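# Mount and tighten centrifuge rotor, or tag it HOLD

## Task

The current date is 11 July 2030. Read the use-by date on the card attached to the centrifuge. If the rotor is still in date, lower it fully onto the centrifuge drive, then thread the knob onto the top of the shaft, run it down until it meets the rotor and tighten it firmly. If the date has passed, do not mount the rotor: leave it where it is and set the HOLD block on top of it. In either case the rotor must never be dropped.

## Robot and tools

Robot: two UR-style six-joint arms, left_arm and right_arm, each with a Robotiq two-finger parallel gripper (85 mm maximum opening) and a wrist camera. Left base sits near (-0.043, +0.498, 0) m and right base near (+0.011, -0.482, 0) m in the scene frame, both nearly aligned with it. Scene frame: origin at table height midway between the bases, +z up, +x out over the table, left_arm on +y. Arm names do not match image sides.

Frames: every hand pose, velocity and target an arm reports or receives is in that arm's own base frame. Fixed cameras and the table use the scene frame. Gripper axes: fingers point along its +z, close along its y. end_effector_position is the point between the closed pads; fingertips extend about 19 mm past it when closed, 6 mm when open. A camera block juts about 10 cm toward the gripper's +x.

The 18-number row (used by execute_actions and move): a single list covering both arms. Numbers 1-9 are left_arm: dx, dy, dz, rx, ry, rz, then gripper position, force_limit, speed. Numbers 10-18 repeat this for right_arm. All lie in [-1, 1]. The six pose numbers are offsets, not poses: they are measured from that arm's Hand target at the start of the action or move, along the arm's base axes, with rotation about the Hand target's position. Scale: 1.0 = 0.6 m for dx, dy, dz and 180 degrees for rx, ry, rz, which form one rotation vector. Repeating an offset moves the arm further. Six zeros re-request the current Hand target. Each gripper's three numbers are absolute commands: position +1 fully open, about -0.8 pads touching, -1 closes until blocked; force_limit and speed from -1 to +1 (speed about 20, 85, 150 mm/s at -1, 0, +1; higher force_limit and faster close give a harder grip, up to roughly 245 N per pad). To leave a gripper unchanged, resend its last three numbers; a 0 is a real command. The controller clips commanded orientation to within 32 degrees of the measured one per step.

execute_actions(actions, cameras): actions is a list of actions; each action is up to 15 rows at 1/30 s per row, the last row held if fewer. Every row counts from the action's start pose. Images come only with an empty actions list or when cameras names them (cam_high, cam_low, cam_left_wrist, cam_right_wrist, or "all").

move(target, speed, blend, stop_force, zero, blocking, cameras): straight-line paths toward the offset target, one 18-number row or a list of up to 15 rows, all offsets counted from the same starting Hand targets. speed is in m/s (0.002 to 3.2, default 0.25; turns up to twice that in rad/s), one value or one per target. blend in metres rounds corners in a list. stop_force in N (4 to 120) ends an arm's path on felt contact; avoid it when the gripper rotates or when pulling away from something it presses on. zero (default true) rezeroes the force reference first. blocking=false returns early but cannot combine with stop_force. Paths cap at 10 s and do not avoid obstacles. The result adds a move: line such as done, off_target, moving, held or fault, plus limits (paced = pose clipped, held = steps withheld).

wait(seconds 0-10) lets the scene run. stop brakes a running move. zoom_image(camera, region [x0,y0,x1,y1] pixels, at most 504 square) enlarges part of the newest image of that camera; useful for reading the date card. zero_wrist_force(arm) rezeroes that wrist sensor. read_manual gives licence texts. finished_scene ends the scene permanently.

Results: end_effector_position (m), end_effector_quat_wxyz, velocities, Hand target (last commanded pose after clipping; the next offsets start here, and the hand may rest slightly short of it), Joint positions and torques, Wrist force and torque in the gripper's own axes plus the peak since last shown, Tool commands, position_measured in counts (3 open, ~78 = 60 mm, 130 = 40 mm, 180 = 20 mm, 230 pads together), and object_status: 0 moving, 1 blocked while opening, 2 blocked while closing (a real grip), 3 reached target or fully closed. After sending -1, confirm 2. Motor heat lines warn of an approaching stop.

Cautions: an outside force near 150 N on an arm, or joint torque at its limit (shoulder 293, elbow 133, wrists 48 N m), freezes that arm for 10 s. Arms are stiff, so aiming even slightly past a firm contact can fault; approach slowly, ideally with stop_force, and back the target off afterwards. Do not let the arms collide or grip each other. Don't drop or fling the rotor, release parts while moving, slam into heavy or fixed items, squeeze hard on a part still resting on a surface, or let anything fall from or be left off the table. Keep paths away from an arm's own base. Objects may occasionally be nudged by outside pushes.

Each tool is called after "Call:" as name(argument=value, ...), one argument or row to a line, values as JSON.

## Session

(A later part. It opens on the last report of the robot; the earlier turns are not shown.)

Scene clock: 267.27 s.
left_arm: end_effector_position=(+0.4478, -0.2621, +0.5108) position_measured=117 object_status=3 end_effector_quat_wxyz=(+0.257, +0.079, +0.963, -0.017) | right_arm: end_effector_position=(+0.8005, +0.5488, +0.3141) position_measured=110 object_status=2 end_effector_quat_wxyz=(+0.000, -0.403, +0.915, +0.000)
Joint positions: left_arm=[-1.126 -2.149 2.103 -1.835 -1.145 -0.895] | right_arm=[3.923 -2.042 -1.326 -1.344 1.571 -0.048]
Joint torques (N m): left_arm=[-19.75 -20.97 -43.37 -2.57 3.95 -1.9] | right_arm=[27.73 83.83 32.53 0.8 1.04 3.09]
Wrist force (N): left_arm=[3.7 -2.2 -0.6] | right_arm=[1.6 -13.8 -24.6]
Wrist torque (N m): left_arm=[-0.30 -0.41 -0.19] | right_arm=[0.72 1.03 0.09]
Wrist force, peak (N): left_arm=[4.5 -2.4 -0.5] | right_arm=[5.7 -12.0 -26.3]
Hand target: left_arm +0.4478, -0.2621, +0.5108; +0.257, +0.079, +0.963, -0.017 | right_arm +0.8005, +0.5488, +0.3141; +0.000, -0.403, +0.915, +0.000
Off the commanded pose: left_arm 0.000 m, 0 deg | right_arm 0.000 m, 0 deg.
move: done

Call:
move(
  target=[0,0,0,0,0,0,0.1,1,-1,-0.0006,-0.0002,0.0006,0,0,0,-1,0.6,-1],
  speed=0.02,
  cameras=["all"],
)

Call:
zoom_image(
  camera="cam_low",
  region=[400, 150, 490, 240],
)

Call:
zoom_image(
  camera="cam_right_wrist",
  region=[300, 100, 660, 440],
)

Scene clock: 269.07 s.
left_arm: end_effector_position=(+0.4478, -0.2621, +0.5108) position_measured=117 object_status=3 end_effector_quat_wxyz=(+0.257, +0.079, +0.963, -0.017) | right_arm: end_effector_position=(+0.8002, +0.5487, +0.3144) position_measured=110 object_status=2 end_effector_quat_wxyz=(+0.000, -0.403, +0.915, +0.000)
Joint positions: left_arm=[-1.126 -2.149 2.103 -1.835 -1.145 -0.895] | right_arm=[3.923 -2.041 -1.327 -1.344 1.571 -0.048]
Joint torques (N m): left_arm=[-20.86 -20.04 -42.71 -2.5 3.92 -1.97] | right_arm=[29.04 95.37 38.35 0.71 1.24 3.2]
Wrist force (N): left_arm=[4.1 -2.1 -0.4] | right_arm=[-1.9 -15.1 -14.3]
Wrist torque (N m): left_arm=[-0.27 -0.47 -0.19] | right_arm=[0.75 0.79 0.10]
Wrist force, peak (N): left_arm=[4.5 -2.1 -0.7] | right_arm=[1.9 -14.1 -24.6]
Hand target: left_arm +0.4478, -0.2621, +0.5108; +0.257, +0.079, +0.963, -0.017 | right_arm +0.8002, +0.5487, +0.3145; +0.000, -0.403, +0.915, +0.000
Off the commanded pose: left_arm 0.000 m, 0 deg | right_arm 0.000 m, 0 deg.
move: done
camera_calibration:
cam_left_wrist: T_world_to_cam=[[0.178585, 0.983857, 0.0115077, 0.182106], [0.613496, -0.120488, 0.780452, -0.68702], [0.769239, -0.132317, -0.62511, 0.0655008], [0, 0, 0, 1]] pos_world=[0.338577, -0.253277, 0.575035]
cam_right_wrist: T_world_to_cam=[[-0.726235, 0.686918, 0.0269338, 0.197982], [0.651157, 0.674809, 0.347313, -0.980095], [0.220401, 0.269769, -0.937362, 0.0964603], [0, 0, 0, 1]] pos_world=[0.760718, 0.499357, 0.425486]

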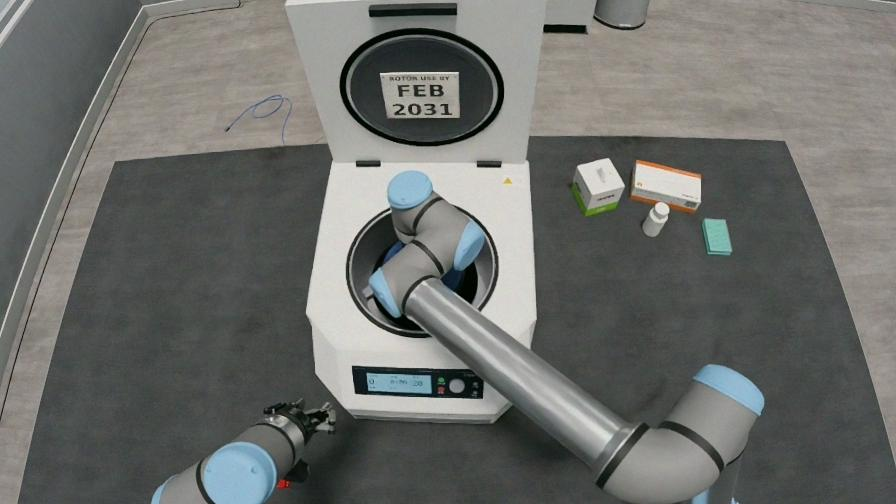

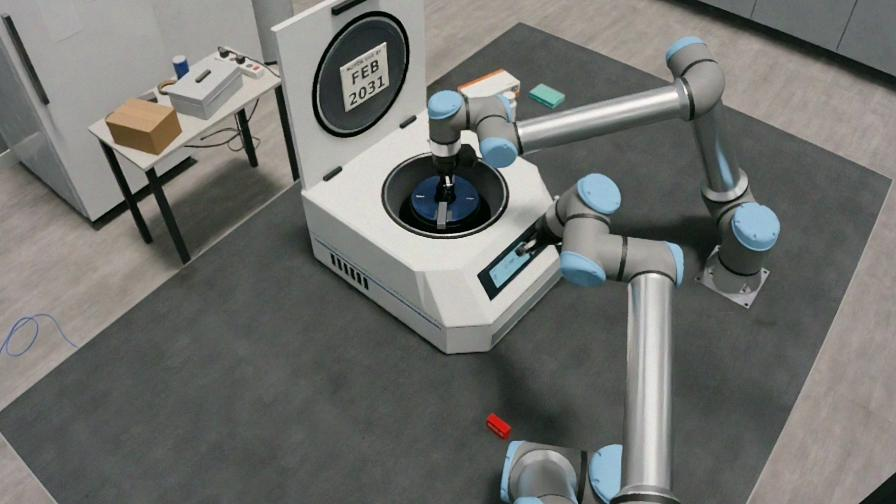

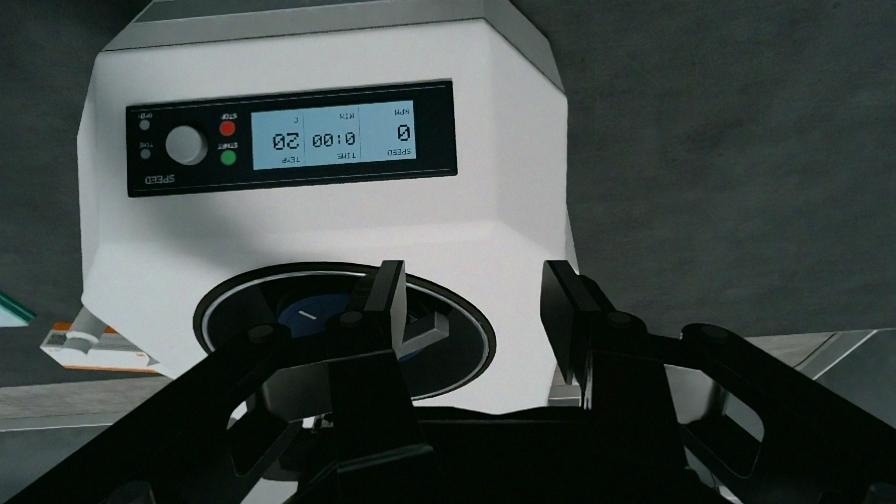

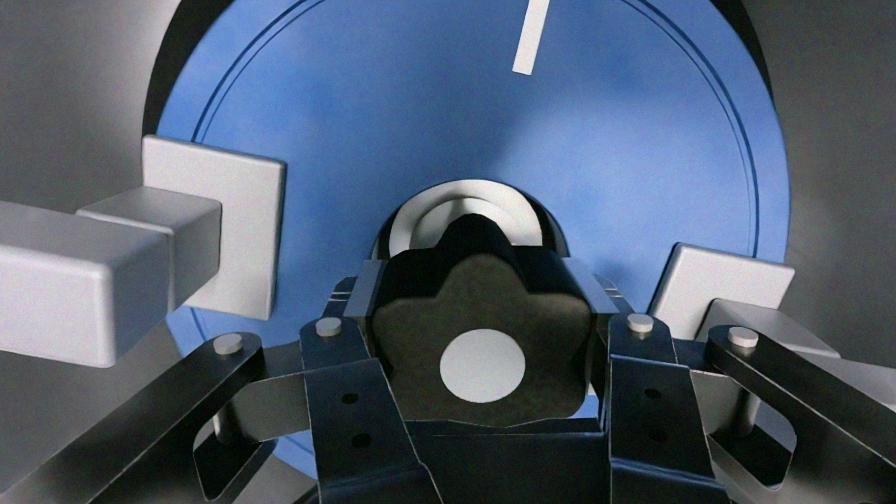

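Scaled by 5.600 from the camera's 896x504 image, which has a finer 1280x720 frame.

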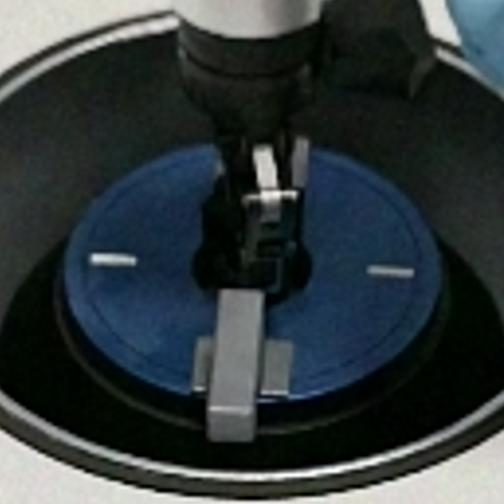

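Scaled by 1.400 from the camera's 896x504 image, which has a finer 1280x720 frame.

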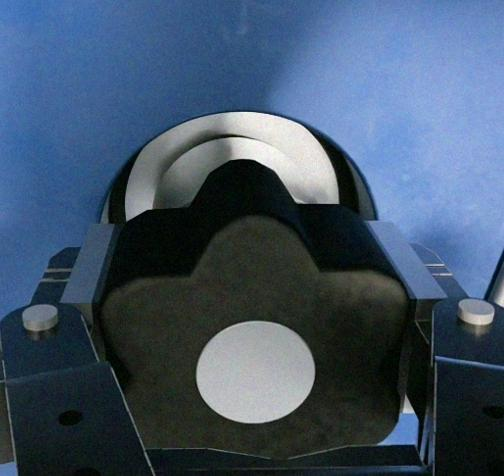

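Call:
zoom_image(
  camera="cam_high",
  region=[340, 210, 510, 350],
)

Call:
zoom_image(
  camera="cam_low",
  region=[370, 130, 520, 260],
)

Scaled by 2.965 from the camera's 896x504 image, which has a finer 1280x720 frame.

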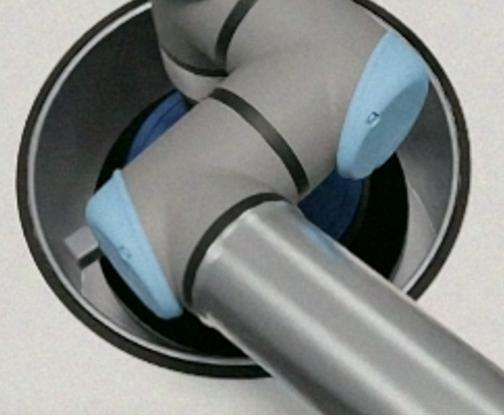

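Scaled by 3.360 from the camera's 896x504 image, which has a finer 1280x720 frame.

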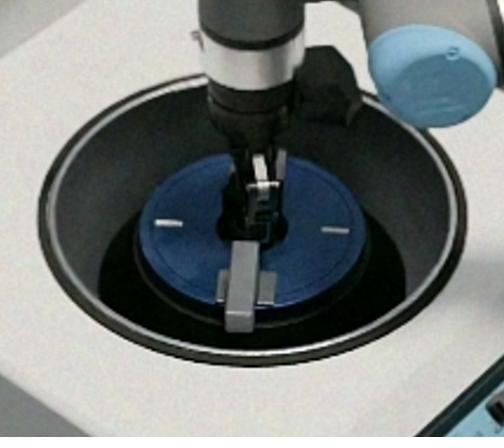

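Call:
move(
  target=[0.4725,-0.0267,-0.06,0,0,-0.278,0.3,1,-1,0,0,0,0,0,0,-1,0.6,-1],
  speed=0.2,
  cameras=["all"],
)

Scene clock: 275.93 s.
left_arm: end_effector_position=(+0.7313, -0.2781, +0.4748) position_measured=91 object_status=3 end_effector_quat_wxyz=(+0.226, +0.478, +0.839, -0.124) | right_arm: end_effector_position=(+0.8002, +0.5487, +0.3145) position_measured=110 object_status=2 end_effector_quat_wxyz=(+0.000, -0.403, +0.915, +0.000)
Joint positions: left_arm=[-0.496 -1.59 1.812 -2.254 -1.823 0.481] | right_arm=[3.923 -2.041 -1.327 -1.344 1.571 -0.048]
Joint torques (N m): left_arm=[19.43 -35.47 -60.26 -2.98 -3.96 1.9] | right_arm=[27.89 97.22 52.55 2.74 3.47 3.19]
Wrist force (N): left_arm=[3.2 -1.8 -0.5] | right_arm=[-2.0 -16.2 -12.7]
Wrist torque (N m): left_arm=[-0.23 -0.29 -0.55] | right_arm=[0.55 0.78 0.10]
Wrist force, peak (N): left_arm=[5.1 -3.0 -0.8] | right_arm=[-2.1 -15.3 -14.3]
Hand target: left_arm +0.7313, -0.2781, +0.4748; +0.226, +0.479, +0.839, -0.124 | right_arm +0.8002, +0.5487, +0.3145; +0.000, -0.403, +0.915, +0.000
Off the commanded pose: left_arm 0.000 m, 0 deg | right_arm 0.000 m, 0 deg.
move: done
camera_calibration:
cam_left_wrist: T_world_to_cam=[[0.868743, 0.495128, 0.0115961, -0.493023], [0.301699, -0.547634, 0.780432, -0.725529], [0.392764, -0.674496, -0.625133, -0.0526421], [0, 0, 0, 1]] pos_world=[0.667878, -0.188722, 0.539035]
cam_right_wrist: T_world_to_cam=[[-0.726236, 0.686918, 0.0269354, 0.197907], [0.651149, 0.6748, 0.347346, -0.980068], [0.220422, 0.269794, -0.93735, 0.0965416], [0, 0, 0, 1]] pos_world=[0.760618, 0.499357, 0.425585]

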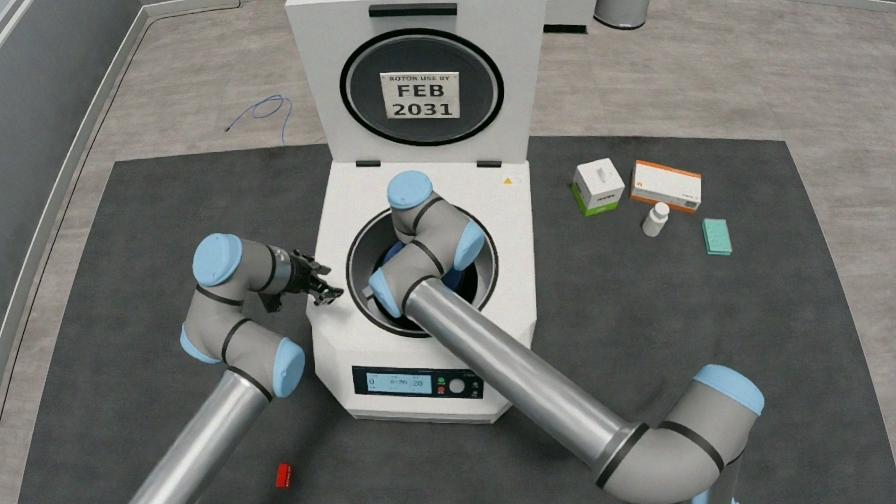

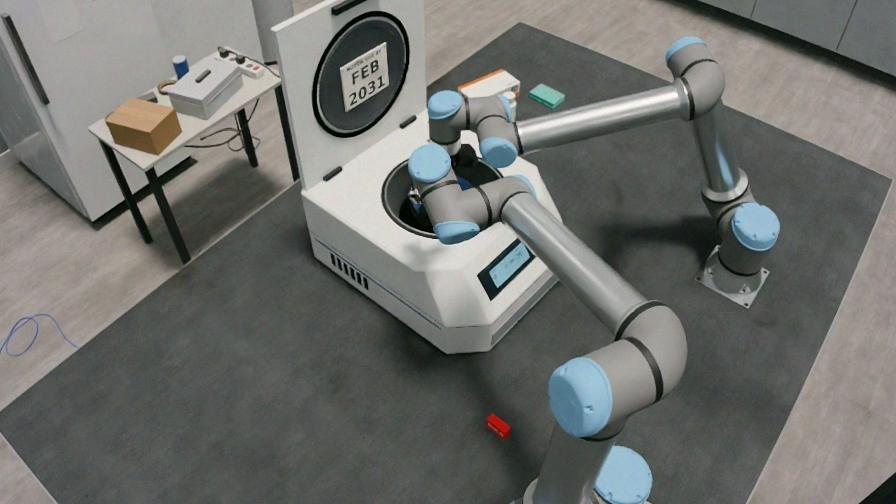

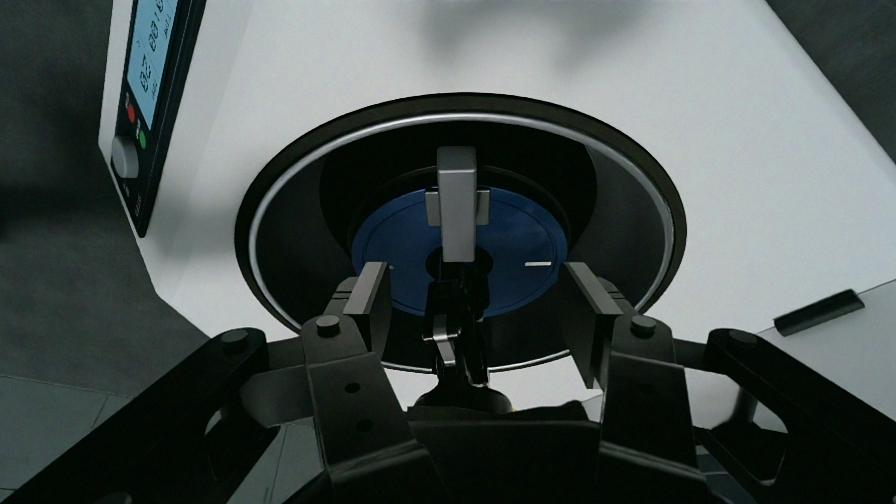

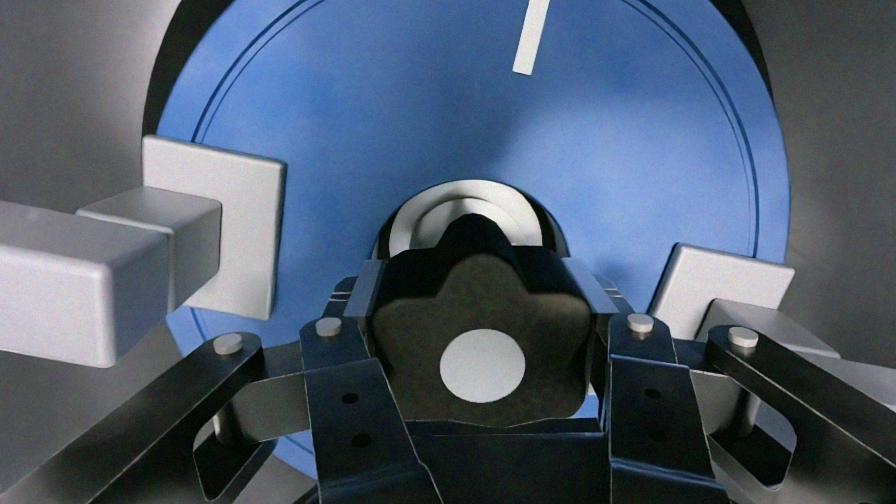

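Call:
move(
  target=[
    [0.0215,-0.0353,-0.1147,0,0,0,0.3,1,-1,0,0,0,0,0,0,-1,0.6,-1],
    [0.0645,-0.1067,-0.259,0,0,0,0.3,1,-1,0,0,0,0,0,0,-1,0.6,-1],
  ],
  speed=[0.15,0.06],
  blend=[0.01,0],
  cameras=["all"],
)

Scene clock: 279.10 s.
left_arm: end_effector_position=(+0.7700, -0.3421, +0.3195) position_measured=91 object_status=3 end_effector_quat_wxyz=(+0.226, +0.479, +0.839, -0.124) | right_arm: end_effector_position=(+0.8002, +0.5487, +0.3145) position_measured=110 object_status=2 end_effector_quat_wxyz=(+0.000, -0.403, +0.915, +0.000)
Joint positions: left_arm=[-0.549 -1.405 1.905 -2.543 -1.8 0.432] | right_arm=[3.923 -2.041 -1.327 -1.344 1.571 -0.048]
Joint torques (N m): left_arm=[-21.03 -41.52 -35.37 -7.86 2.11 -2.19] | right_arm=[27.97 97.35 53 3.74 4.92 2.98]
Wrist force (N): left_arm=[3.5 -1.4 -1.1] | right_arm=[-1.8 -15.2 -12.9]
Wrist torque (N m): left_arm=[-0.13 -0.33 -0.23] | right_arm=[0.70 0.75 0.10]
Wrist force, peak (N): left_arm=[3.9 -2.2 -1.2] | right_arm=[-1.5 -16.0 -12.7]
Hand target: left_arm +0.7700, -0.3421, +0.3194; +0.226, +0.479, +0.839, -0.124 | right_arm +0.8002, +0.5487, +0.3145; +0.000, -0.403, +0.915, +0.000
Off the commanded pose: left_arm 0.000 m, 0 deg | right_arm 0.000 m, 0 deg.
move: done
camera_calibration:
cam_left_wrist: T_world_to_cam=[[0.868822, 0.494989, 0.0115765, -0.493324], [0.301616, -0.54766, 0.780446, -0.651036], [0.392652, -0.674577, -0.625116, -0.20808], [0, 0, 0, 1]] pos_world=[0.706677, -0.252722, 0.383735]
cam_right_wrist: T_world_to_cam=[[-0.726236, 0.686918, 0.0269354, 0.197907], [0.651149, 0.6748, 0.347346, -0.980068], [0.220422, 0.269794, -0.93735, 0.0965416], [0, 0, 0, 1]] pos_world=[0.760618, 0.499357, 0.425585]

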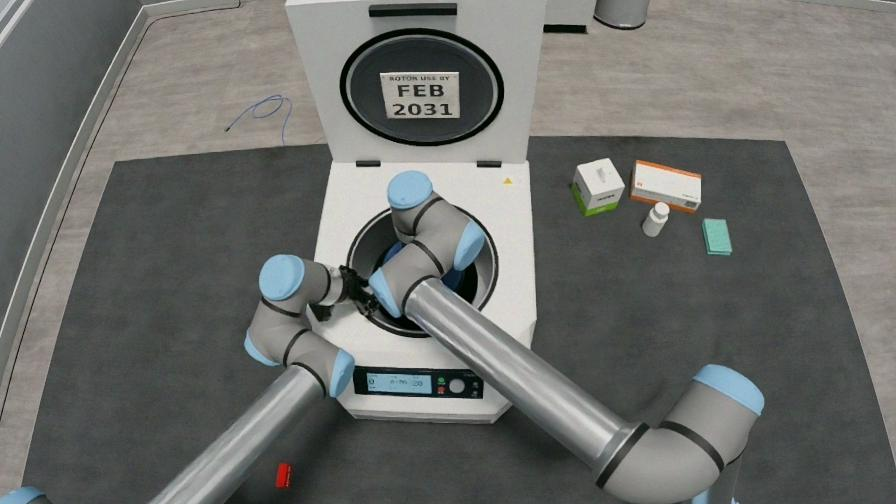

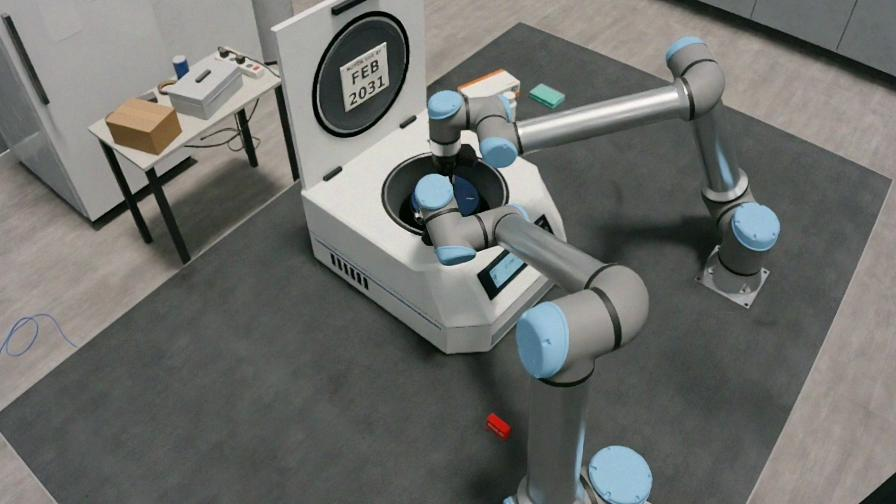

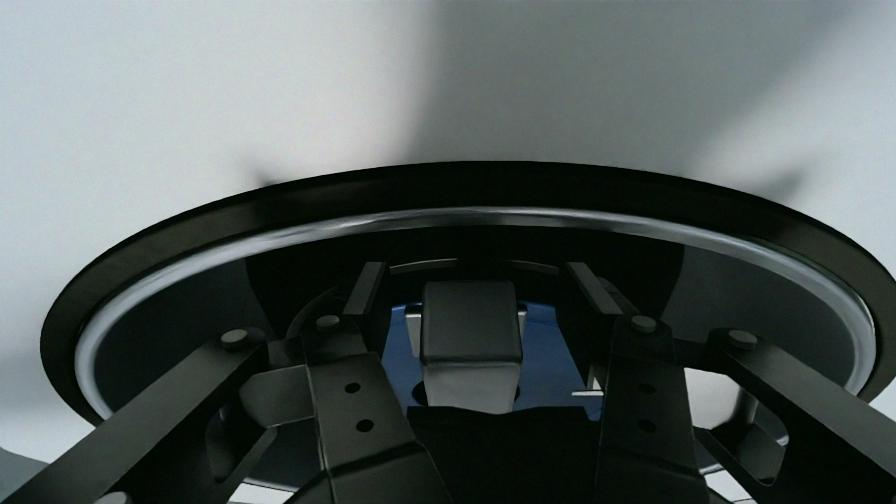

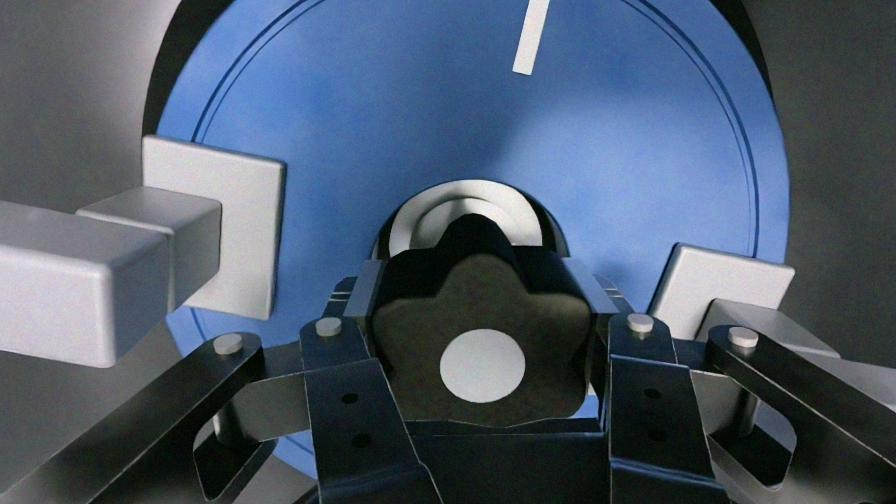

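Call:
move(
  target=[0,0,0,0,0,0,-1,0,-1,0,0,0,0,0,0,-1,0.6,-1],
)

Scene clock: 281.37 s.
left_arm: end_effector_position=(+0.7700, -0.3421, +0.3194) position_measured=172 object_status=0 end_effector_quat_wxyz=(+0.226, +0.478, +0.839, -0.124) | right_arm: end_effector_position=(+0.8002, +0.5487, +0.3145) position_measured=110 object_status=2 end_effector_quat_wxyz=(+0.000, -0.403, +0.915, +0.000)
Joint positions: left_arm=[-0.549 -1.405 1.905 -2.544 -1.8 0.432] | right_arm=[3.923 -2.041 -1.327 -1.344 1.571 -0.048]
Joint torques (N m): left_arm=[-19.29 -45.43 -36.44 -5.87 -0.5 -1.64] | right_arm=[23.38 92.08 53.27 5 5.47 3.2]
Wrist force (N): left_arm=[11.2 1.0 -23.3] | right_arm=[0.3 -14.7 -13.3]
Wrist torque (N m): left_arm=[-0.14 -0.51 -0.78] | right_arm=[0.60 0.74 0.24]
Wrist force, peak (N): left_arm=[10.8 0.6 -23.6] | right_arm=[-2.0 -16.1 -12.8]
Hand target: left_arm +0.7700, -0.3421, +0.3194; +0.226, +0.479, +0.839, -0.124 | right_arm +0.8002, +0.5487, +0.3145; +0.000, -0.403, +0.915, +0.000
Off the commanded pose: left_arm 0.000 m, 0 deg | right_arm 0.000 m, 0 deg.
move: done

Call:
move(
  target=[0,0,0.0005,0,0,0,-1,0,-1,0.0001,-0.0006,0,0,0,-0.33,-1,0.6,-1],
  speed=0.4,
)

Scene clock: 283.73 s.
left_arm: end_effector_position=(+0.7700, -0.3422, +0.3196) position_measured=172 object_status=2 end_effector_quat_wxyz=(+0.226, +0.479, +0.839, -0.124) | right_arm: end_effector_position=(+0.8002, +0.5483, +0.3145) position_measured=110 object_status=2 end_effector_quat_wxyz=(+0.000, +0.103, +0.995, +0.000)
Joint positions: left_arm=[-0.549 -1.405 1.905 -2.543 -1.8 0.432] | right_arm=[3.923 -2.041 -1.328 -1.344 1.571 0.988]
Joint torques (N m): left_arm=[-7.15 -84.48 -55.72 -2.52 -3.02 1.1] | right_arm=[11.18 105.11 42.16 2.88 -4.43 3.5]
Wrist force (N): left_arm=[4.5 2.9 2.3] | right_arm=[-6.1 3.4 -3.9]
Wrist torque (N m): left_arm=[-0.15 -0.35 -0.80] | right_arm=[-0.05 0.48 0.04]
Wrist force, peak (N): left_arm=[10.8 1.3 -24.0] | right_arm=[-1.8 -15.7 -16.2]
Hand target: left_arm +0.7700, -0.3421, +0.3197; +0.226, +0.479, +0.839, -0.124 | right_arm +0.8002, +0.5483, +0.3145; +0.000, +0.103, +0.995, +0.000
Off the commanded pose: left_arm 0.000 m, 0 deg | right_arm 0.000 m, 0 deg.
move: done

Call:
move(
  target=[0,0,0,0,0,0,-1,0,-1,0.000,0,-0.0008,0,0,-0.7,-1,0.6,-1],
  speed=0.6,
)

Scene clock: 286.63 s.
left_arm: end_effector_position=(+0.7700, -0.3421, +0.3197) position_measured=172 object_status=2 end_effector_quat_wxyz=(+0.226, +0.479, +0.839, -0.124) | right_arm: end_effector_position=(+0.8002, +0.5483, +0.3140) position_measured=110 object_status=2 end_effector_quat_wxyz=(+0.000, +0.933, +0.359, +0.000)
Joint positions: left_arm=[-0.549 -1.405 1.905 -2.543 -1.8 0.432] | right_arm=[3.923 -2.041 -1.328 -1.343 1.57 3.188]
Joint torques (N m): left_arm=[1.95 -85.78 -56.17 -4.44 -3.12 1.2] | right_arm=[8.43 119.45 48.39 -0.73 -4.88 3.51]
Wrist force (N): left_arm=[4.0 2.5 4.2] | right_arm=[6.0 -1.8 7.9]
Wrist torque (N m): left_arm=[-0.18 -0.36 -0.78] | right_arm=[0.16 0.93 0.02]
Wrist force, peak (N): left_arm=[6.2 2.7 2.5] | right_arm=[-1.0 16.6 6.2]
Hand target: left_arm +0.7700, -0.3421, +0.3197; +0.226, +0.479, +0.839, -0.124 | right_arm +0.8002, +0.5483, +0.3140; +0.000, +0.933, +0.359, +0.000
Off the commanded pose: left_arm 0.000 m, 0 deg | right_arm 0.000 m, 0 deg.
move: done

Call:
move(
  target=[0,0,0,0,0,0,-1,0,-1,0.0003,0.0003,-0.0017,0,0,-0.93,-1,0.6,-1],
  speed=0.7,
)

Scene clock: 290.63 s.
left_arm: end_effector_position=(+0.7700, -0.3421, +0.3197) position_measured=172 object_status=2 end_effector_quat_wxyz=(+0.226, +0.479, +0.839, -0.124) | right_arm: end_effector_position=(+0.8004, +0.5485, +0.3130) position_measured=110 object_status=2 end_effector_quat_wxyz=(+0.000, -0.460, +0.888, +0.000)
Joint positions: left_arm=[-0.549 -1.405 1.905 -2.543 -1.8 0.432] | right_arm=[3.923 -2.042 -1.328 -1.342 1.571 6.109]
Joint torques (N m): left_arm=[2.17 -84.13 -53.73 -6.92 -2.84 1.23] | right_arm=[15.27 122.84 55.37 1.75 -2.68 3.42]
Wrist force (N): left_arm=[5.8 2.2 2.6] | right_arm=[-7.3 -4.9 13.6]
Wrist torque (N m): left_arm=[-0.22 -0.37 -0.79] | right_arm=[0.00 0.48 0.08]
Wrist force, peak (N): left_arm=[8.6 3.5 2.0] | right_arm=[8.6 -25.5 21.1]
Hand target: left_arm +0.7700, -0.3421, +0.3197; +0.226, +0.479, +0.839, -0.124 | right_arm +0.8004, +0.5485, +0.3130; +0.000, -0.460, +0.888, +0.000
Off the commanded pose: left_arm 0.000 m, 0 deg | right_arm 0.000 m, 0 deg.
move: done

Call:
move(
  target=[
    [0,0,0,0,0,0,-1,0,-1,0,0,0,0,0,0,0.5,0.6,0],
    [0,0,0,0,0,0,-1,0,-1,0,0,0,0,0,0.9167,0.5,0.6,0],
    [0,0,0,0,0,0,-1,0,-1,0,0,0,0,0,-0.1667,0.5,0.6,0],
    [0,0,0,0,0,0,-1,0,-1,0,0,0,0,0,0.75,0.5,0.6,0],
    [0,0,0,0,0,0,-1,0,-1,0,0,0,0,0,-0.3333,0.5,0.6,0],
  ],
  speed=1.3,
  blend=[0,0.01,0.01,0.01,0],
  cameras=["cam_right_wrist"],
)

Scene clock: 297.47 s.
left_arm: end_effector_position=(+0.7700, -0.3421, +0.3197) position_measured=172 object_status=2 end_effector_quat_wxyz=(+0.226, +0.479, +0.839, -0.124) | right_arm: end_effector_position=(+0.8004, +0.5485, +0.3130) position_measured=66 object_status=3 end_effector_quat_wxyz=(+0.000, +0.046, +0.999, +0.000)
Joint positions: left_arm=[-0.549 -1.405 1.905 -2.543 -1.8 0.432] | right_arm=[3.923 -2.042 -1.329 -1.342 1.571 -5.41]
Joint torques (N m): left_arm=[1.96 -82.17 -50.13 -8.46 -3.02 1.02] | right_arm=[-10.51 83.52 59.55 1.31 3.16 -4.79]
Wrist force (N): left_arm=[5.0 2.1 4.6] | right_arm=[-4.6 1.1 -0.5]
Wrist torque (N m): left_arm=[-0.19 -0.39 -0.81] | right_arm=[0.01 0.55 0.37]
Wrist force, peak (N): left_arm=[5.3 2.2 5.3] | right_arm=[-9.4 -5.1 17.8]
Hand target: left_arm +0.7700, -0.3421, +0.3197; +0.226, +0.479, +0.839, -0.124 | right_arm +0.8004, +0.5485, +0.3130; +0.000, +0.046, +0.999, +0.000
Off the commanded pose: left_arm 0.000 m, 0 deg | right_arm 0.000 m, 0 deg.
move: done; limits=paced
camera_calibration:
cam_right_wrist: T_world_to_cam=[[0.108152, 0.99377, 0.0269311, -0.637837], [0.931152, -0.110752, 0.347405, -0.772878], [0.348223, -0.0124956, -0.937328, 0.14766], [0, 0, 0, 1]] pos_world=[0.737232, 0.55011, 0.424085]
Images, in order (width x height): cam_right_wrist 896x504.

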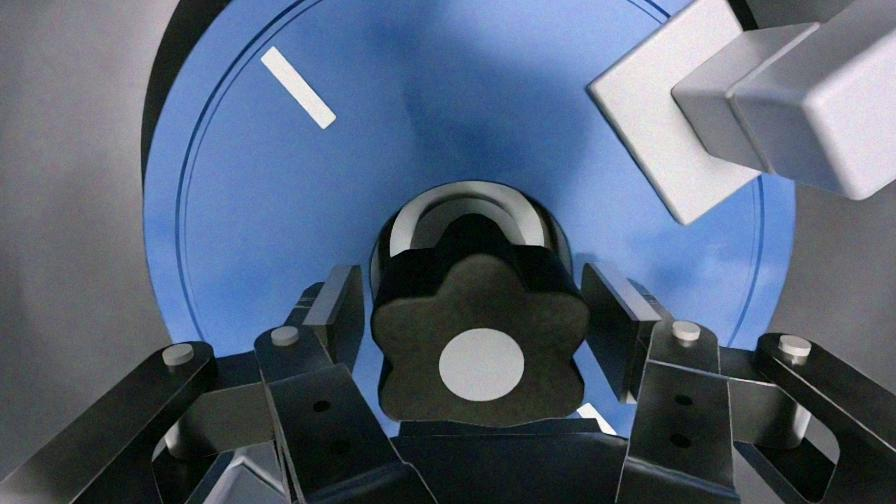

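Call:
move(
  target=[
    [0,0,0,0,0,0,-1,0,-1,0,0,0,0,0,0,-1,0.6,-1],
    [0,0,0,0,0,0,-1,0,-1,0,0,-0.00195,0,0,-0.8889,-1,0.6,-1],
    [0,0,0,0,0,0,-1,0,-1,0,0,-0.0039,0,0,0.2222,-1,0.6,-1],
  ],
  speed=1.0,
  blend=[0,0.01,0],
)

Scene clock: 303.03 s.
left_arm: end_effector_position=(+0.7700, -0.3421, +0.3197) position_measured=172 object_status=2 end_effector_quat_wxyz=(+0.226, +0.479, +0.839, -0.124) | right_arm: end_effector_position=(+0.8004, +0.5485, +0.3106) position_measured=110 object_status=2 end_effector_quat_wxyz=(+0.000, -0.298, +0.954, +0.000)
Joint positions: left_arm=[-0.549 -1.405 1.905 -2.543 -1.8 0.432] | right_arm=[3.923 -2.043 -1.331 -1.338 1.571 0.175]
Joint torques (N m): left_arm=[1.53 -80.45 -46.41 -8.32 -3.1 0.82] | right_arm=[15.37 103.49 58.6 1.5 -2.81 2.72]
Wrist force (N): left_arm=[5.2 2.3 4.2] | right_arm=[-3.3 -2.8 -4.1]
Wrist torque (N m): left_arm=[-0.21 -0.36 -0.80] | right_arm=[0.15 0.63 0.12]
Wrist force, peak (N): left_arm=[7.3 6.5 3.7] | right_arm=[8.0 -22.6 0.9]
Hand target: left_arm +0.7700, -0.3421, +0.3197; +0.226, +0.479, +0.839, -0.124 | right_arm +0.8004, +0.5485, +0.3106; +0.000, -0.298, +0.954, +0.000
Off the commanded pose: left_arm 0.000 m, 0 deg | right_arm 0.000 m, 0 deg.
move: done

Call:
move(
  target=[
    [0,0,0,0,0,0,-1,0,-1,0,0,-0.0019,0,0,-0.8889,-1,0.6,-1],
    [0,0,0,0,0,0,-1,0,-1,0,0,-0.0037,0,0,0.2222,-1,0.6,-1],
  ],
  speed=1.2,
  blend=[0.01,0],
)

Call:
move(
  target=[
    [0,0,0,0,0,0,-1,0,-1,0,0,0,0,0,0,0.5,0.6,0],
    [0,0,0,0,0,0,-1,0,-1,0,0,0,0,0,0.9167,0.5,0.6,0],
    [0,0,0,0,0,0,-1,0,-1,0,0,0,0,0,-0.1667,0.5,0.6,0],
    [0,0,0,0,0,0,-1,0,-1,0,0,0,0,0,0.75,0.5,0.6,0],
    [0,0,0,0,0,0,-1,0,-1,0,0,0,0,0,-0.3333,0.5,0.6,0],
  ],
  speed=1.4,
  blend=[0,0.01,0.01,0.01,0],
  cameras=["cam_right_wrist"],
)

Scene clock: 308.03 s.
left_arm: end_effector_position=(+0.7919, -0.3305, +0.3200) position_measured=172 object_status=2 end_effector_quat_wxyz=(+0.241, +0.482, +0.837, -0.096) | right_arm: end_effector_position=(+0.8004, +0.5485, +0.3085) position_measured=110 object_status=2 end_effector_quat_wxyz=(+0.000, -0.639, +0.769, +0.000)
Joint positions: left_arm=[-0.54 -1.391 1.892 -2.568 -1.748 0.46] | right_arm=[3.923 -2.044 -1.334 -1.335 1.571 5.679]
Joint torques (N m): left_arm=[-8.84 -74.52 -41.61 -5.01 -0.76 -8.25] | right_arm=[-74.91 141.39 17.23 -22.16 -9.4 33.19]
Wrist force (N): left_arm=[-9.7 84.1 30.1] | right_arm=[-103.6 -53.4 22.4]
Wrist torque (N m): left_arm=[21.23 -2.19 10.85] | right_arm=[-3.37 0.01 -33.65]
Wrist force, peak (N): left_arm=[-86.2 230.2 169.3] | right_arm=[-103.9 -53.2 22.7]
Hand target: left_arm +0.7919, -0.3305, +0.3200; +0.241, +0.482, +0.837, -0.096 (not the last commanded pose) | right_arm +0.8004, +0.5485, +0.3085; +0.000, -0.639, +0.769, +0.000 (not the last commanded pose)
Tool commands: left_gripper/position=-1.0 left_gripper/force_limit=+0.003922 left_gripper/speed=-1.0 right_gripper/position=-1.0 right_gripper/force_limit=+0.6 right_gripper/speed=-1.0
Off the commanded pose: left_arm 0.025 m, 4 deg | right_arm 0.000 m, 5 deg.
FORCE FAULT: contact force on the left arm reached its limit, and that arm stopped. The contact can be on any part of that arm, not only on its tool. That arm's remaining commands of this call were not run. That arm is still stopped at the end of this call. That arm stays stopped for about 8 more seconds. Until then a move that you send moves the other arm only, and its call returns only when the move has ended. Once the stop has ended, the next robot result says so. If the stop ends while you think or write, that arm runs what you send next, counted from a new Hand target: where the arm stands when the stop ends. While its stop runs, that arm takes no new command, but its gripper still runs the gripper command that each later call begins with. Until it ends, the stop uses up actions while you think or wait. An arm that is not stopped still takes commands.
move: fault (left_arm), off_target (right_arm; braked at the fault stop of left_arm); path passed 1 of 2 targets

not run: an earlier result of this reply reported a stop or a fault. Calls in your next reply go to the robot.

Call:
move(
  target=[0,0,0,0,0,0,-1,0,-1,0,0,0,0,0,0.014,-1,0.6,-1],
  speed=0.1,
  cameras=["all"],
)

Scene clock: 309.47 s.
left_arm: end_effector_position=(+0.7917, -0.3307, +0.3200) position_measured=172 object_status=2 end_effector_quat_wxyz=(+0.241, +0.482, +0.837, -0.096) | right_arm: end_effector_position=(+0.8004, +0.5485, +0.3085) position_measured=110 object_status=2 end_effector_quat_wxyz=(+0.000, -0.656, +0.755, +0.000)
Joint positions: left_arm=[-0.54 -1.391 1.892 -2.568 -1.749 0.46] | right_arm=[3.923 -2.044 -1.334 -1.335 1.571 5.635]
Joint torques (N m): left_arm=[-10.74 -73.03 -41.5 -5.91 7.61 -8.39] | right_arm=[-70.48 141.29 14.15 -23.23 -9.64 15.11]
Wrist force (N): left_arm=[20.9 15.8 -26.3] | right_arm=[-114.0 -58.1 24.7]
Wrist torque (N m): left_arm=[18.62 -3.01 9.58] | right_arm=[-3.69 0.05 -19.37]
Wrist force, peak (N): left_arm=[-9.2 84.0 30.2] | right_arm=[-114.4 -58.2 24.8]
Hand target: left_arm +0.7917, -0.3307, +0.3200; +0.241, +0.482, +0.837, -0.096 | right_arm +0.8004, +0.5485, +0.3085; +0.000, -0.656, +0.755, +0.000
Tool commands: left_gripper/position=-1.0 left_gripper/force_limit=+0.003922 left_gripper/speed=-1.0 right_gripper/position=-1.0 right_gripper/force_limit=+0.6 right_gripper/speed=-1.0
Off the commanded pose: right_arm 0.000 m, 0 deg.
FORCE FAULT, CONTINUED: the left arm was still stopped when this call began, by the force fault that an earlier result reported. Since the last result the stop counts as 1 of the actions that you can send in this scene. That arm ran no command of this call. That arm is still stopped at the end of this call. That arm stays stopped for about 7 more seconds. If the stop ends while you think or write, that arm runs what you send next, counted from a new Hand target: where the arm stands when the stop ends. While its stop runs, that arm takes no new command, but its gripper still runs the gripper command that each later call begins with.
move: done (right_arm), not run (left_arm; its earlier fault stop)
camera_calibration:
cam_left_wrist: T_world_to_cam=[[0.86273, 0.500019, 0.0753467, -0.531732], [0.263735, -0.572077, 0.776642, -0.628725], [0.43144, -0.650161, -0.625421, -0.231086], [0, 0, 0, 1]] pos_world=[0.724258, -0.244046, 0.383832]
cam_right_wrist: T_world_to_cam=[[-0.987286, 0.15665, 0.0269516, 0.698238], [0.156189, 0.924607, 0.347429, -0.718907], [0.029505, 0.347222, -0.937319, 0.201249], [0, 0, 0, 1]] pos_world=[0.795709, 0.48545, 0.419585]

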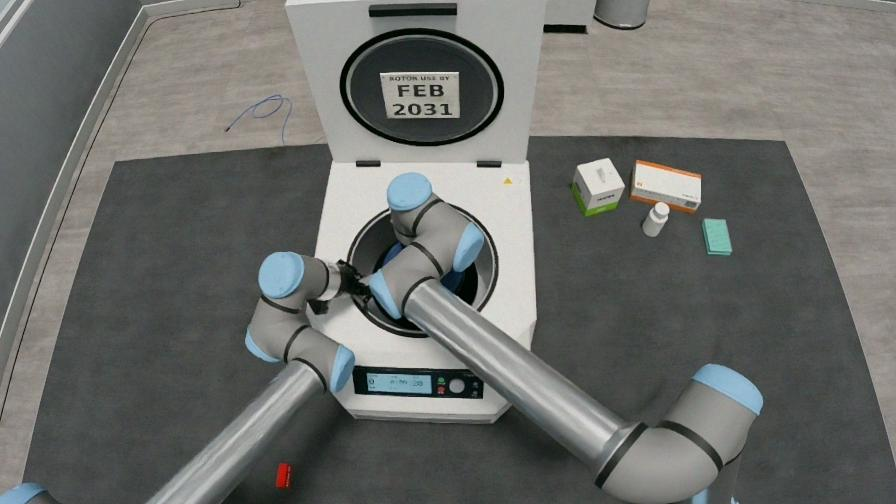

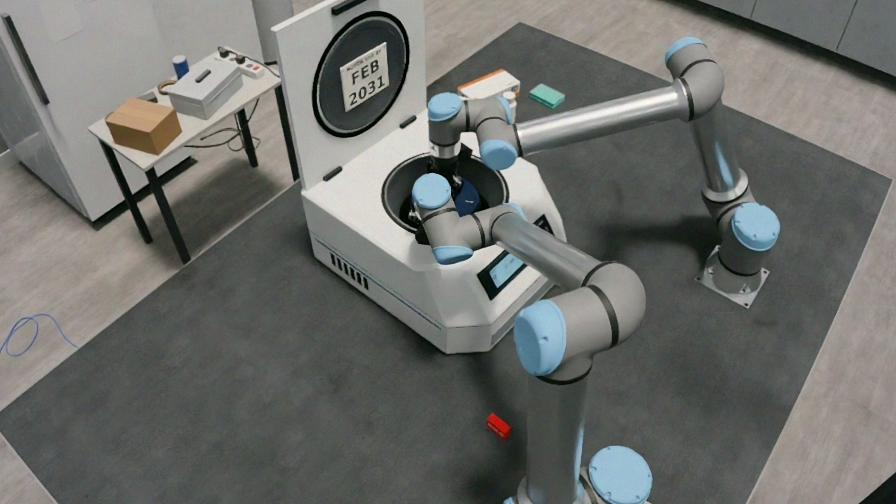

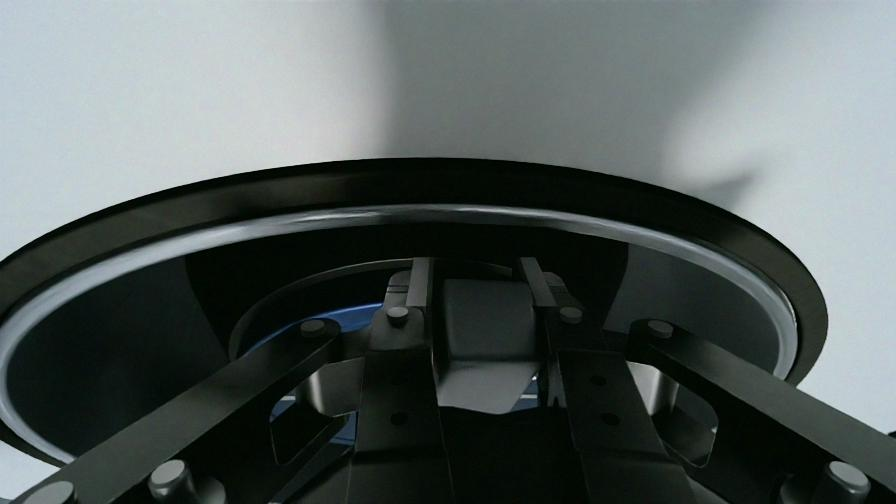

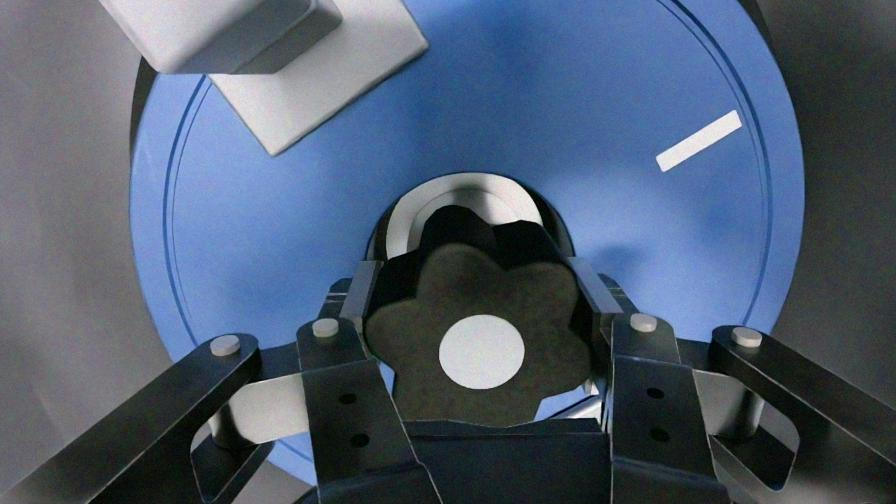

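Call:
move(
  target=[0,0,0,0,0,0,-1,0,-1,0.0002,0.0015,0,0,0,0.018,-1,0.6,-1],
  speed=0.05,
)

Scene clock: 310.97 s.
left_arm: end_effector_position=(+0.7910, -0.3310, +0.3201) position_measured=172 object_status=2 end_effector_quat_wxyz=(+0.240, +0.483, +0.837, -0.097) | right_arm: end_effector_position=(+0.8005, +0.5493, +0.3085) position_measured=110 object_status=2 end_effector_quat_wxyz=(+0.000, +0.677, -0.736, +0.000)
Joint positions: left_arm=[-0.541 -1.392 1.893 -2.567 -1.751 0.46] | right_arm=[3.923 -2.045 -1.332 -1.336 1.571 5.579]
Joint torques (N m): left_arm=[-2.66 -41.32 -53.27 -12.76 20.31 -8.47] | right_arm=[-25.46 110.85 31.01 -17.99 -12.4 -0.61]
Wrist force (N): left_arm=[45.7 -57.7 -69.3] | right_arm=[-85.1 -43.8 11.9]
Wrist torque (N m): left_arm=[14.51 -3.94 7.23] | right_arm=[-3.78 -0.10 -3.30]
Wrist force, peak (N): left_arm=[45.7 -57.7 -69.3] | right_arm=[-114.9 -58.9 24.9]
Hand target: left_arm +0.7910, -0.3310, +0.3201; +0.240, +0.483, +0.837, -0.097 (not the last commanded pose) | right_arm +0.8005, +0.5494, +0.3085; +0.000, +0.677, -0.736, +0.000
Tool commands: left_gripper/position=-1.0 left_gripper/force_limit=+0.003922 left_gripper/speed=-1.0 right_gripper/position=-1.0 right_gripper/force_limit=+0.6 right_gripper/speed=-1.0
Off the commanded pose: right_arm 0.000 m, 0 deg.
FORCE FAULT, CONTINUED: the left arm was still stopped when this call began, by the force fault that an earlier result reported. Since the last result the stop counts as 1 of the actions that you can send in this scene. That arm ran no command of this call. That arm is still stopped at the end of this call. That arm stays stopped for about 5 more seconds. If the stop ends while you think or write, that arm runs what you send next, counted from a new Hand target: where the arm stands when the stop ends. While its stop runs, that arm takes no new command, but its gripper still runs the gripper command that each later call begins with.
move: done (right_arm), not run (left_arm; its earlier fault stop)

Call:
move(
  target=[0,0,0,0,0,0,-1,0,-1,0.0012,0.002,0,0,0,0.003,-1,0.6,-1],
  speed=0.03,
)

Scene clock: 312.13 s.
left_arm: end_effector_position=(+0.7909, -0.3310, +0.3200) position_measured=172 object_status=2 end_effector_quat_wxyz=(+0.240, +0.483, +0.837, -0.097) | right_arm: end_effector_position=(+0.8012, +0.5505, +0.3085) position_measured=110 object_status=2 end_effector_quat_wxyz=(+0.000, +0.680, -0.733, +0.000)
Joint positions: left_arm=[-0.541 -1.392 1.893 -2.567 -1.751 0.46] | right_arm=[3.924 -2.047 -1.329 -1.337 1.571 5.57]
Joint torques (N m): left_arm=[-0.66 -36.51 -55.54 -13.56 21.45 -8.4] | right_arm=[-5.99 73.37 46.28 -0.98 -11.86 -3.45]
Wrist force (N): left_arm=[51.1 -66.3 -76.5] | right_arm=[-25.7 3.4 -14.3]
Wrist torque (N m): left_arm=[13.93 -4.15 6.69] | right_arm=[-3.16 -0.27 -1.01]
Wrist force, peak (N): left_arm=[51.1 -66.3 -76.5] | right_arm=[-85.1 -43.4 12.5]
Hand target: left_arm +0.7909, -0.3310, +0.3200; +0.240, +0.483, +0.837, -0.097 | right_arm +0.8012, +0.5506, +0.3085; +0.000, +0.680, -0.733, +0.000
Tool commands: left_gripper/position=-1.0 left_gripper/force_limit=+0.003922 left_gripper/speed=-1.0 right_gripper/position=-1.0 right_gripper/force_limit=+0.6 right_gripper/speed=-1.0
Off the commanded pose: right_arm 0.000 m, 0 deg.
FORCE FAULT, CONTINUED: the left arm was still stopped when this call began, by the force fault that an earlier result reported. That arm ran no command of this call. That arm is still stopped at the end of this call. That arm stays stopped for about 4 more seconds. If the stop ends while you think or write, that arm runs what you send next, counted from a new Hand target: where the arm stands when the stop ends. While its stop runs, that arm takes no new command, but its gripper still runs the gripper command that each later call begins with.
move: done (right_arm), not run (left_arm; its earlier fault stop)

Call:
move(
  target=[
    [0,0,0,0,0,0,-1,0,-1,0,0,0,0,0,0,0.5,0.6,-1],
    [0,0,0,0,0,0,-1,0,-1,0,0,0.18,0,0,0,0.5,0.6,-1],
  ],
  speed=0.1,
)

Scene clock: 315.10 s.
left_arm: end_effector_position=(+0.7908, -0.3310, +0.3200) position_measured=172 object_status=2 end_effector_quat_wxyz=(+0.240, +0.483, +0.837, -0.097) | right_arm: end_effector_position=(+0.8012, +0.5506, +0.4164) position_measured=66 object_status=3 end_effector_quat_wxyz=(+0.000, +0.680, -0.733, +0.000)
Joint positions: left_arm=[-0.541 -1.392 1.893 -2.567 -1.751 0.46] | right_arm=[3.924 -2.02 -1.178 -1.515 1.571 5.569]
Joint torques (N m): left_arm=[2.5 -33.15 -57.26 -14.42 22.24 -8.48] | right_arm=[-2.28 93.05 60.53 1.22 -0.02 2.64]
Wrist force (N): left_arm=[54.2 -72.7 -81.2] | right_arm=[0.0 -7.7 -0.4]
Wrist torque (N m): left_arm=[13.57 -4.26 6.47] | right_arm=[-1.44 -0.20 0.33]
Wrist force, peak (N): left_arm=[55.0 -72.9 -82.1] | right_arm=[-31.0 -3.8 4.8]
Hand target: left_arm +0.7908, -0.3310, +0.3200; +0.240, +0.483, +0.837, -0.097 | right_arm +0.8012, +0.5506, +0.4165; +0.000, +0.680, -0.733, +0.000
Tool commands: left_gripper/position=-1.0 left_gripper/force_limit=+0.003922 left_gripper/speed=-1.0 right_gripper/position=+0.5 right_gripper/force_limit=+0.6 right_gripper/speed=-1.0
Off the commanded pose: right_arm 0.000 m, 0 deg.
FORCE FAULT, CONTINUED: the left arm was still stopped when this call began, by the force fault that an earlier result reported. That arm ran no command of this call. That arm is still stopped at the end of this call. That arm stays stopped for about 1 more second. If the stop ends while you think or write, that arm runs what you send next, counted from a new Hand target: where the arm stands when the stop ends. While its stop runs, that arm takes no new command, but its gripper still runs the gripper command that each later call begins with.
move: done (right_arm), not run (left_arm; its earlier fault stop)

Call:
wait(
  seconds=1.2,
)

Call:
move(
  target=[-0.0012,0.0006,0.0007,0,0,0,-1,0,-1,0,0,0,0,0,0,0.5,0.6,-1],
  speed=0.02,
)

Scene clock: 316.90 s.
left_arm: end_effector_position=(+0.7908, -0.3310, +0.3200) position_measured=172 object_status=2 end_effector_quat_wxyz=(+0.240, +0.483, +0.837, -0.097) | right_arm: end_effector_position=(+0.8012, +0.5506, +0.4165) position_measured=66 object_status=3 end_effector_quat_wxyz=(+0.000, +0.680, -0.733, +0.000)
Joint positions: left_arm=[-0.541 -1.392 1.893 -2.567 -1.751 0.46] | right_arm=[3.924 -2.02 -1.178 -1.515 1.571 5.569]
Joint torques (N m): left_arm=[2.35 -32.79 -56.91 -14.32 22.36 -8.58] | right_arm=[-3.03 86.37 62.3 1.32 0.32 0.86]
Wrist force (N): left_arm=[54.3 -72.5 -81.2] | right_arm=[0.4 -7.8 -0.2]
Wrist torque (N m): left_arm=[13.60 -4.30 6.47] | right_arm=[-1.46 -0.26 0.33]
Wrist force, peak (N): left_arm=[54.5 -72.7 -81.3] | right_arm=[0.4 -8.1 -0.4]
Hand target: left_arm +0.7908, -0.3310, +0.3200; +0.240, +0.483, +0.837, -0.097 | right_arm +0.8012, +0.5506, +0.4165; +0.000, +0.680, -0.733, +0.000
Tool commands: left_gripper/position=-1.0 left_gripper/force_limit=+0.003922 left_gripper/speed=-1.0 right_gripper/position=+0.5 right_gripper/force_limit=+0.6 right_gripper/speed=-1.0
Off the commanded pose: right_arm 0.000 m, 0 deg.
FORCE FAULT, CONTINUED: the left arm's stop, for the force fault that an earlier result reported, is over. The rest of the stop counts as 2 of the actions that you can send in this scene. That arm's target is now where it stood when the stop ended, not its last command. That arm accepts commands again.
wait: 1.20 s; at rest from the start

Scene clock: 317.60 s.
left_arm: end_effector_position=(+0.7901, -0.3308, +0.3203) position_measured=172 object_status=2 end_effector_quat_wxyz=(+0.240, +0.483, +0.837, -0.097) | right_arm: end_effector_position=(+0.8012, +0.5506, +0.4165) position_measured=66 object_status=3 end_effector_quat_wxyz=(+0.000, +0.680, -0.733, +0.000)
Joint positions: left_arm=[-0.541 -1.393 1.894 -2.567 -1.751 0.46] | right_arm=[3.924 -2.02 -1.178 -1.515 1.571 5.569]
Joint torques (N m): left_arm=[34.83 -73.96 -61.46 -15.49 31.04 -7.98] | right_arm=[-4.4 87.13 61.94 1.63 0.49 -0.02]
Wrist force (N): left_arm=[22.9 -74.3 -20.4] | right_arm=[-0.2 -7.7 -0.5]
Wrist torque (N m): left_arm=[12.15 -3.44 5.83] | right_arm=[-1.46 -0.17 0.33]
Wrist force, peak (N): left_arm=[55.1 -70.0 -81.8] | right_arm=[-0.1 -8.1 -0.6]
Hand target: left_arm +0.7901, -0.3307, +0.3204; +0.240, +0.483, +0.837, -0.097 | right_arm +0.8012, +0.5506, +0.4165; +0.000, +0.680, -0.733, +0.000
Off the commanded pose: left_arm 0.000 m, 0 deg | right_arm 0.000 m, 0 deg.
move: done

Call:
move(
  target=[-0.0024,-0.0014,-0.0001,0,0,0,-1,0,-1,0,0,0,0,0,0,0.5,0.6,-1],
  speed=0.02,
)

Scene clock: 318.63 s.
left_arm: end_effector_position=(+0.7887, -0.3314, +0.3204) position_measured=172 object_status=2 end_effector_quat_wxyz=(+0.240, +0.483, +0.837, -0.097) | right_arm: end_effector_position=(+0.8012, +0.5506, +0.4165) position_measured=66 object_status=3 end_effector_quat_wxyz=(+0.000, +0.680, -0.733, +0.000)
Joint positions: left_arm=[-0.543 -1.395 1.896 -2.567 -1.75 0.458] | right_arm=[3.924 -2.02 -1.178 -1.515 1.571 5.569]
Joint torques (N m): left_arm=[26.12 -80.1 -61.27 -19.14 27.76 -7.04] | right_arm=[-1.59 85.44 62.28 1.36 1.05 -1.77]
Wrist force (N): left_arm=[22.2 -65.3 -11.8] | right_arm=[0.5 -7.6 -0.5]
Wrist torque (N m): left_arm=[10.91 -3.44 4.86] | right_arm=[-1.43 -0.29 0.32]
Wrist force, peak (N): left_arm=[22.0 -74.9 -17.4] | right_arm=[0.3 -8.0 -0.4]
Hand target: left_arm +0.7886, -0.3315, +0.3204; +0.240, +0.483, +0.837, -0.097 | right_arm +0.8012, +0.5506, +0.4165; +0.000, +0.680, -0.733, +0.000
Off the commanded pose: left_arm 0.000 m, 0 deg | right_arm 0.000 m, 0 deg.
move: done


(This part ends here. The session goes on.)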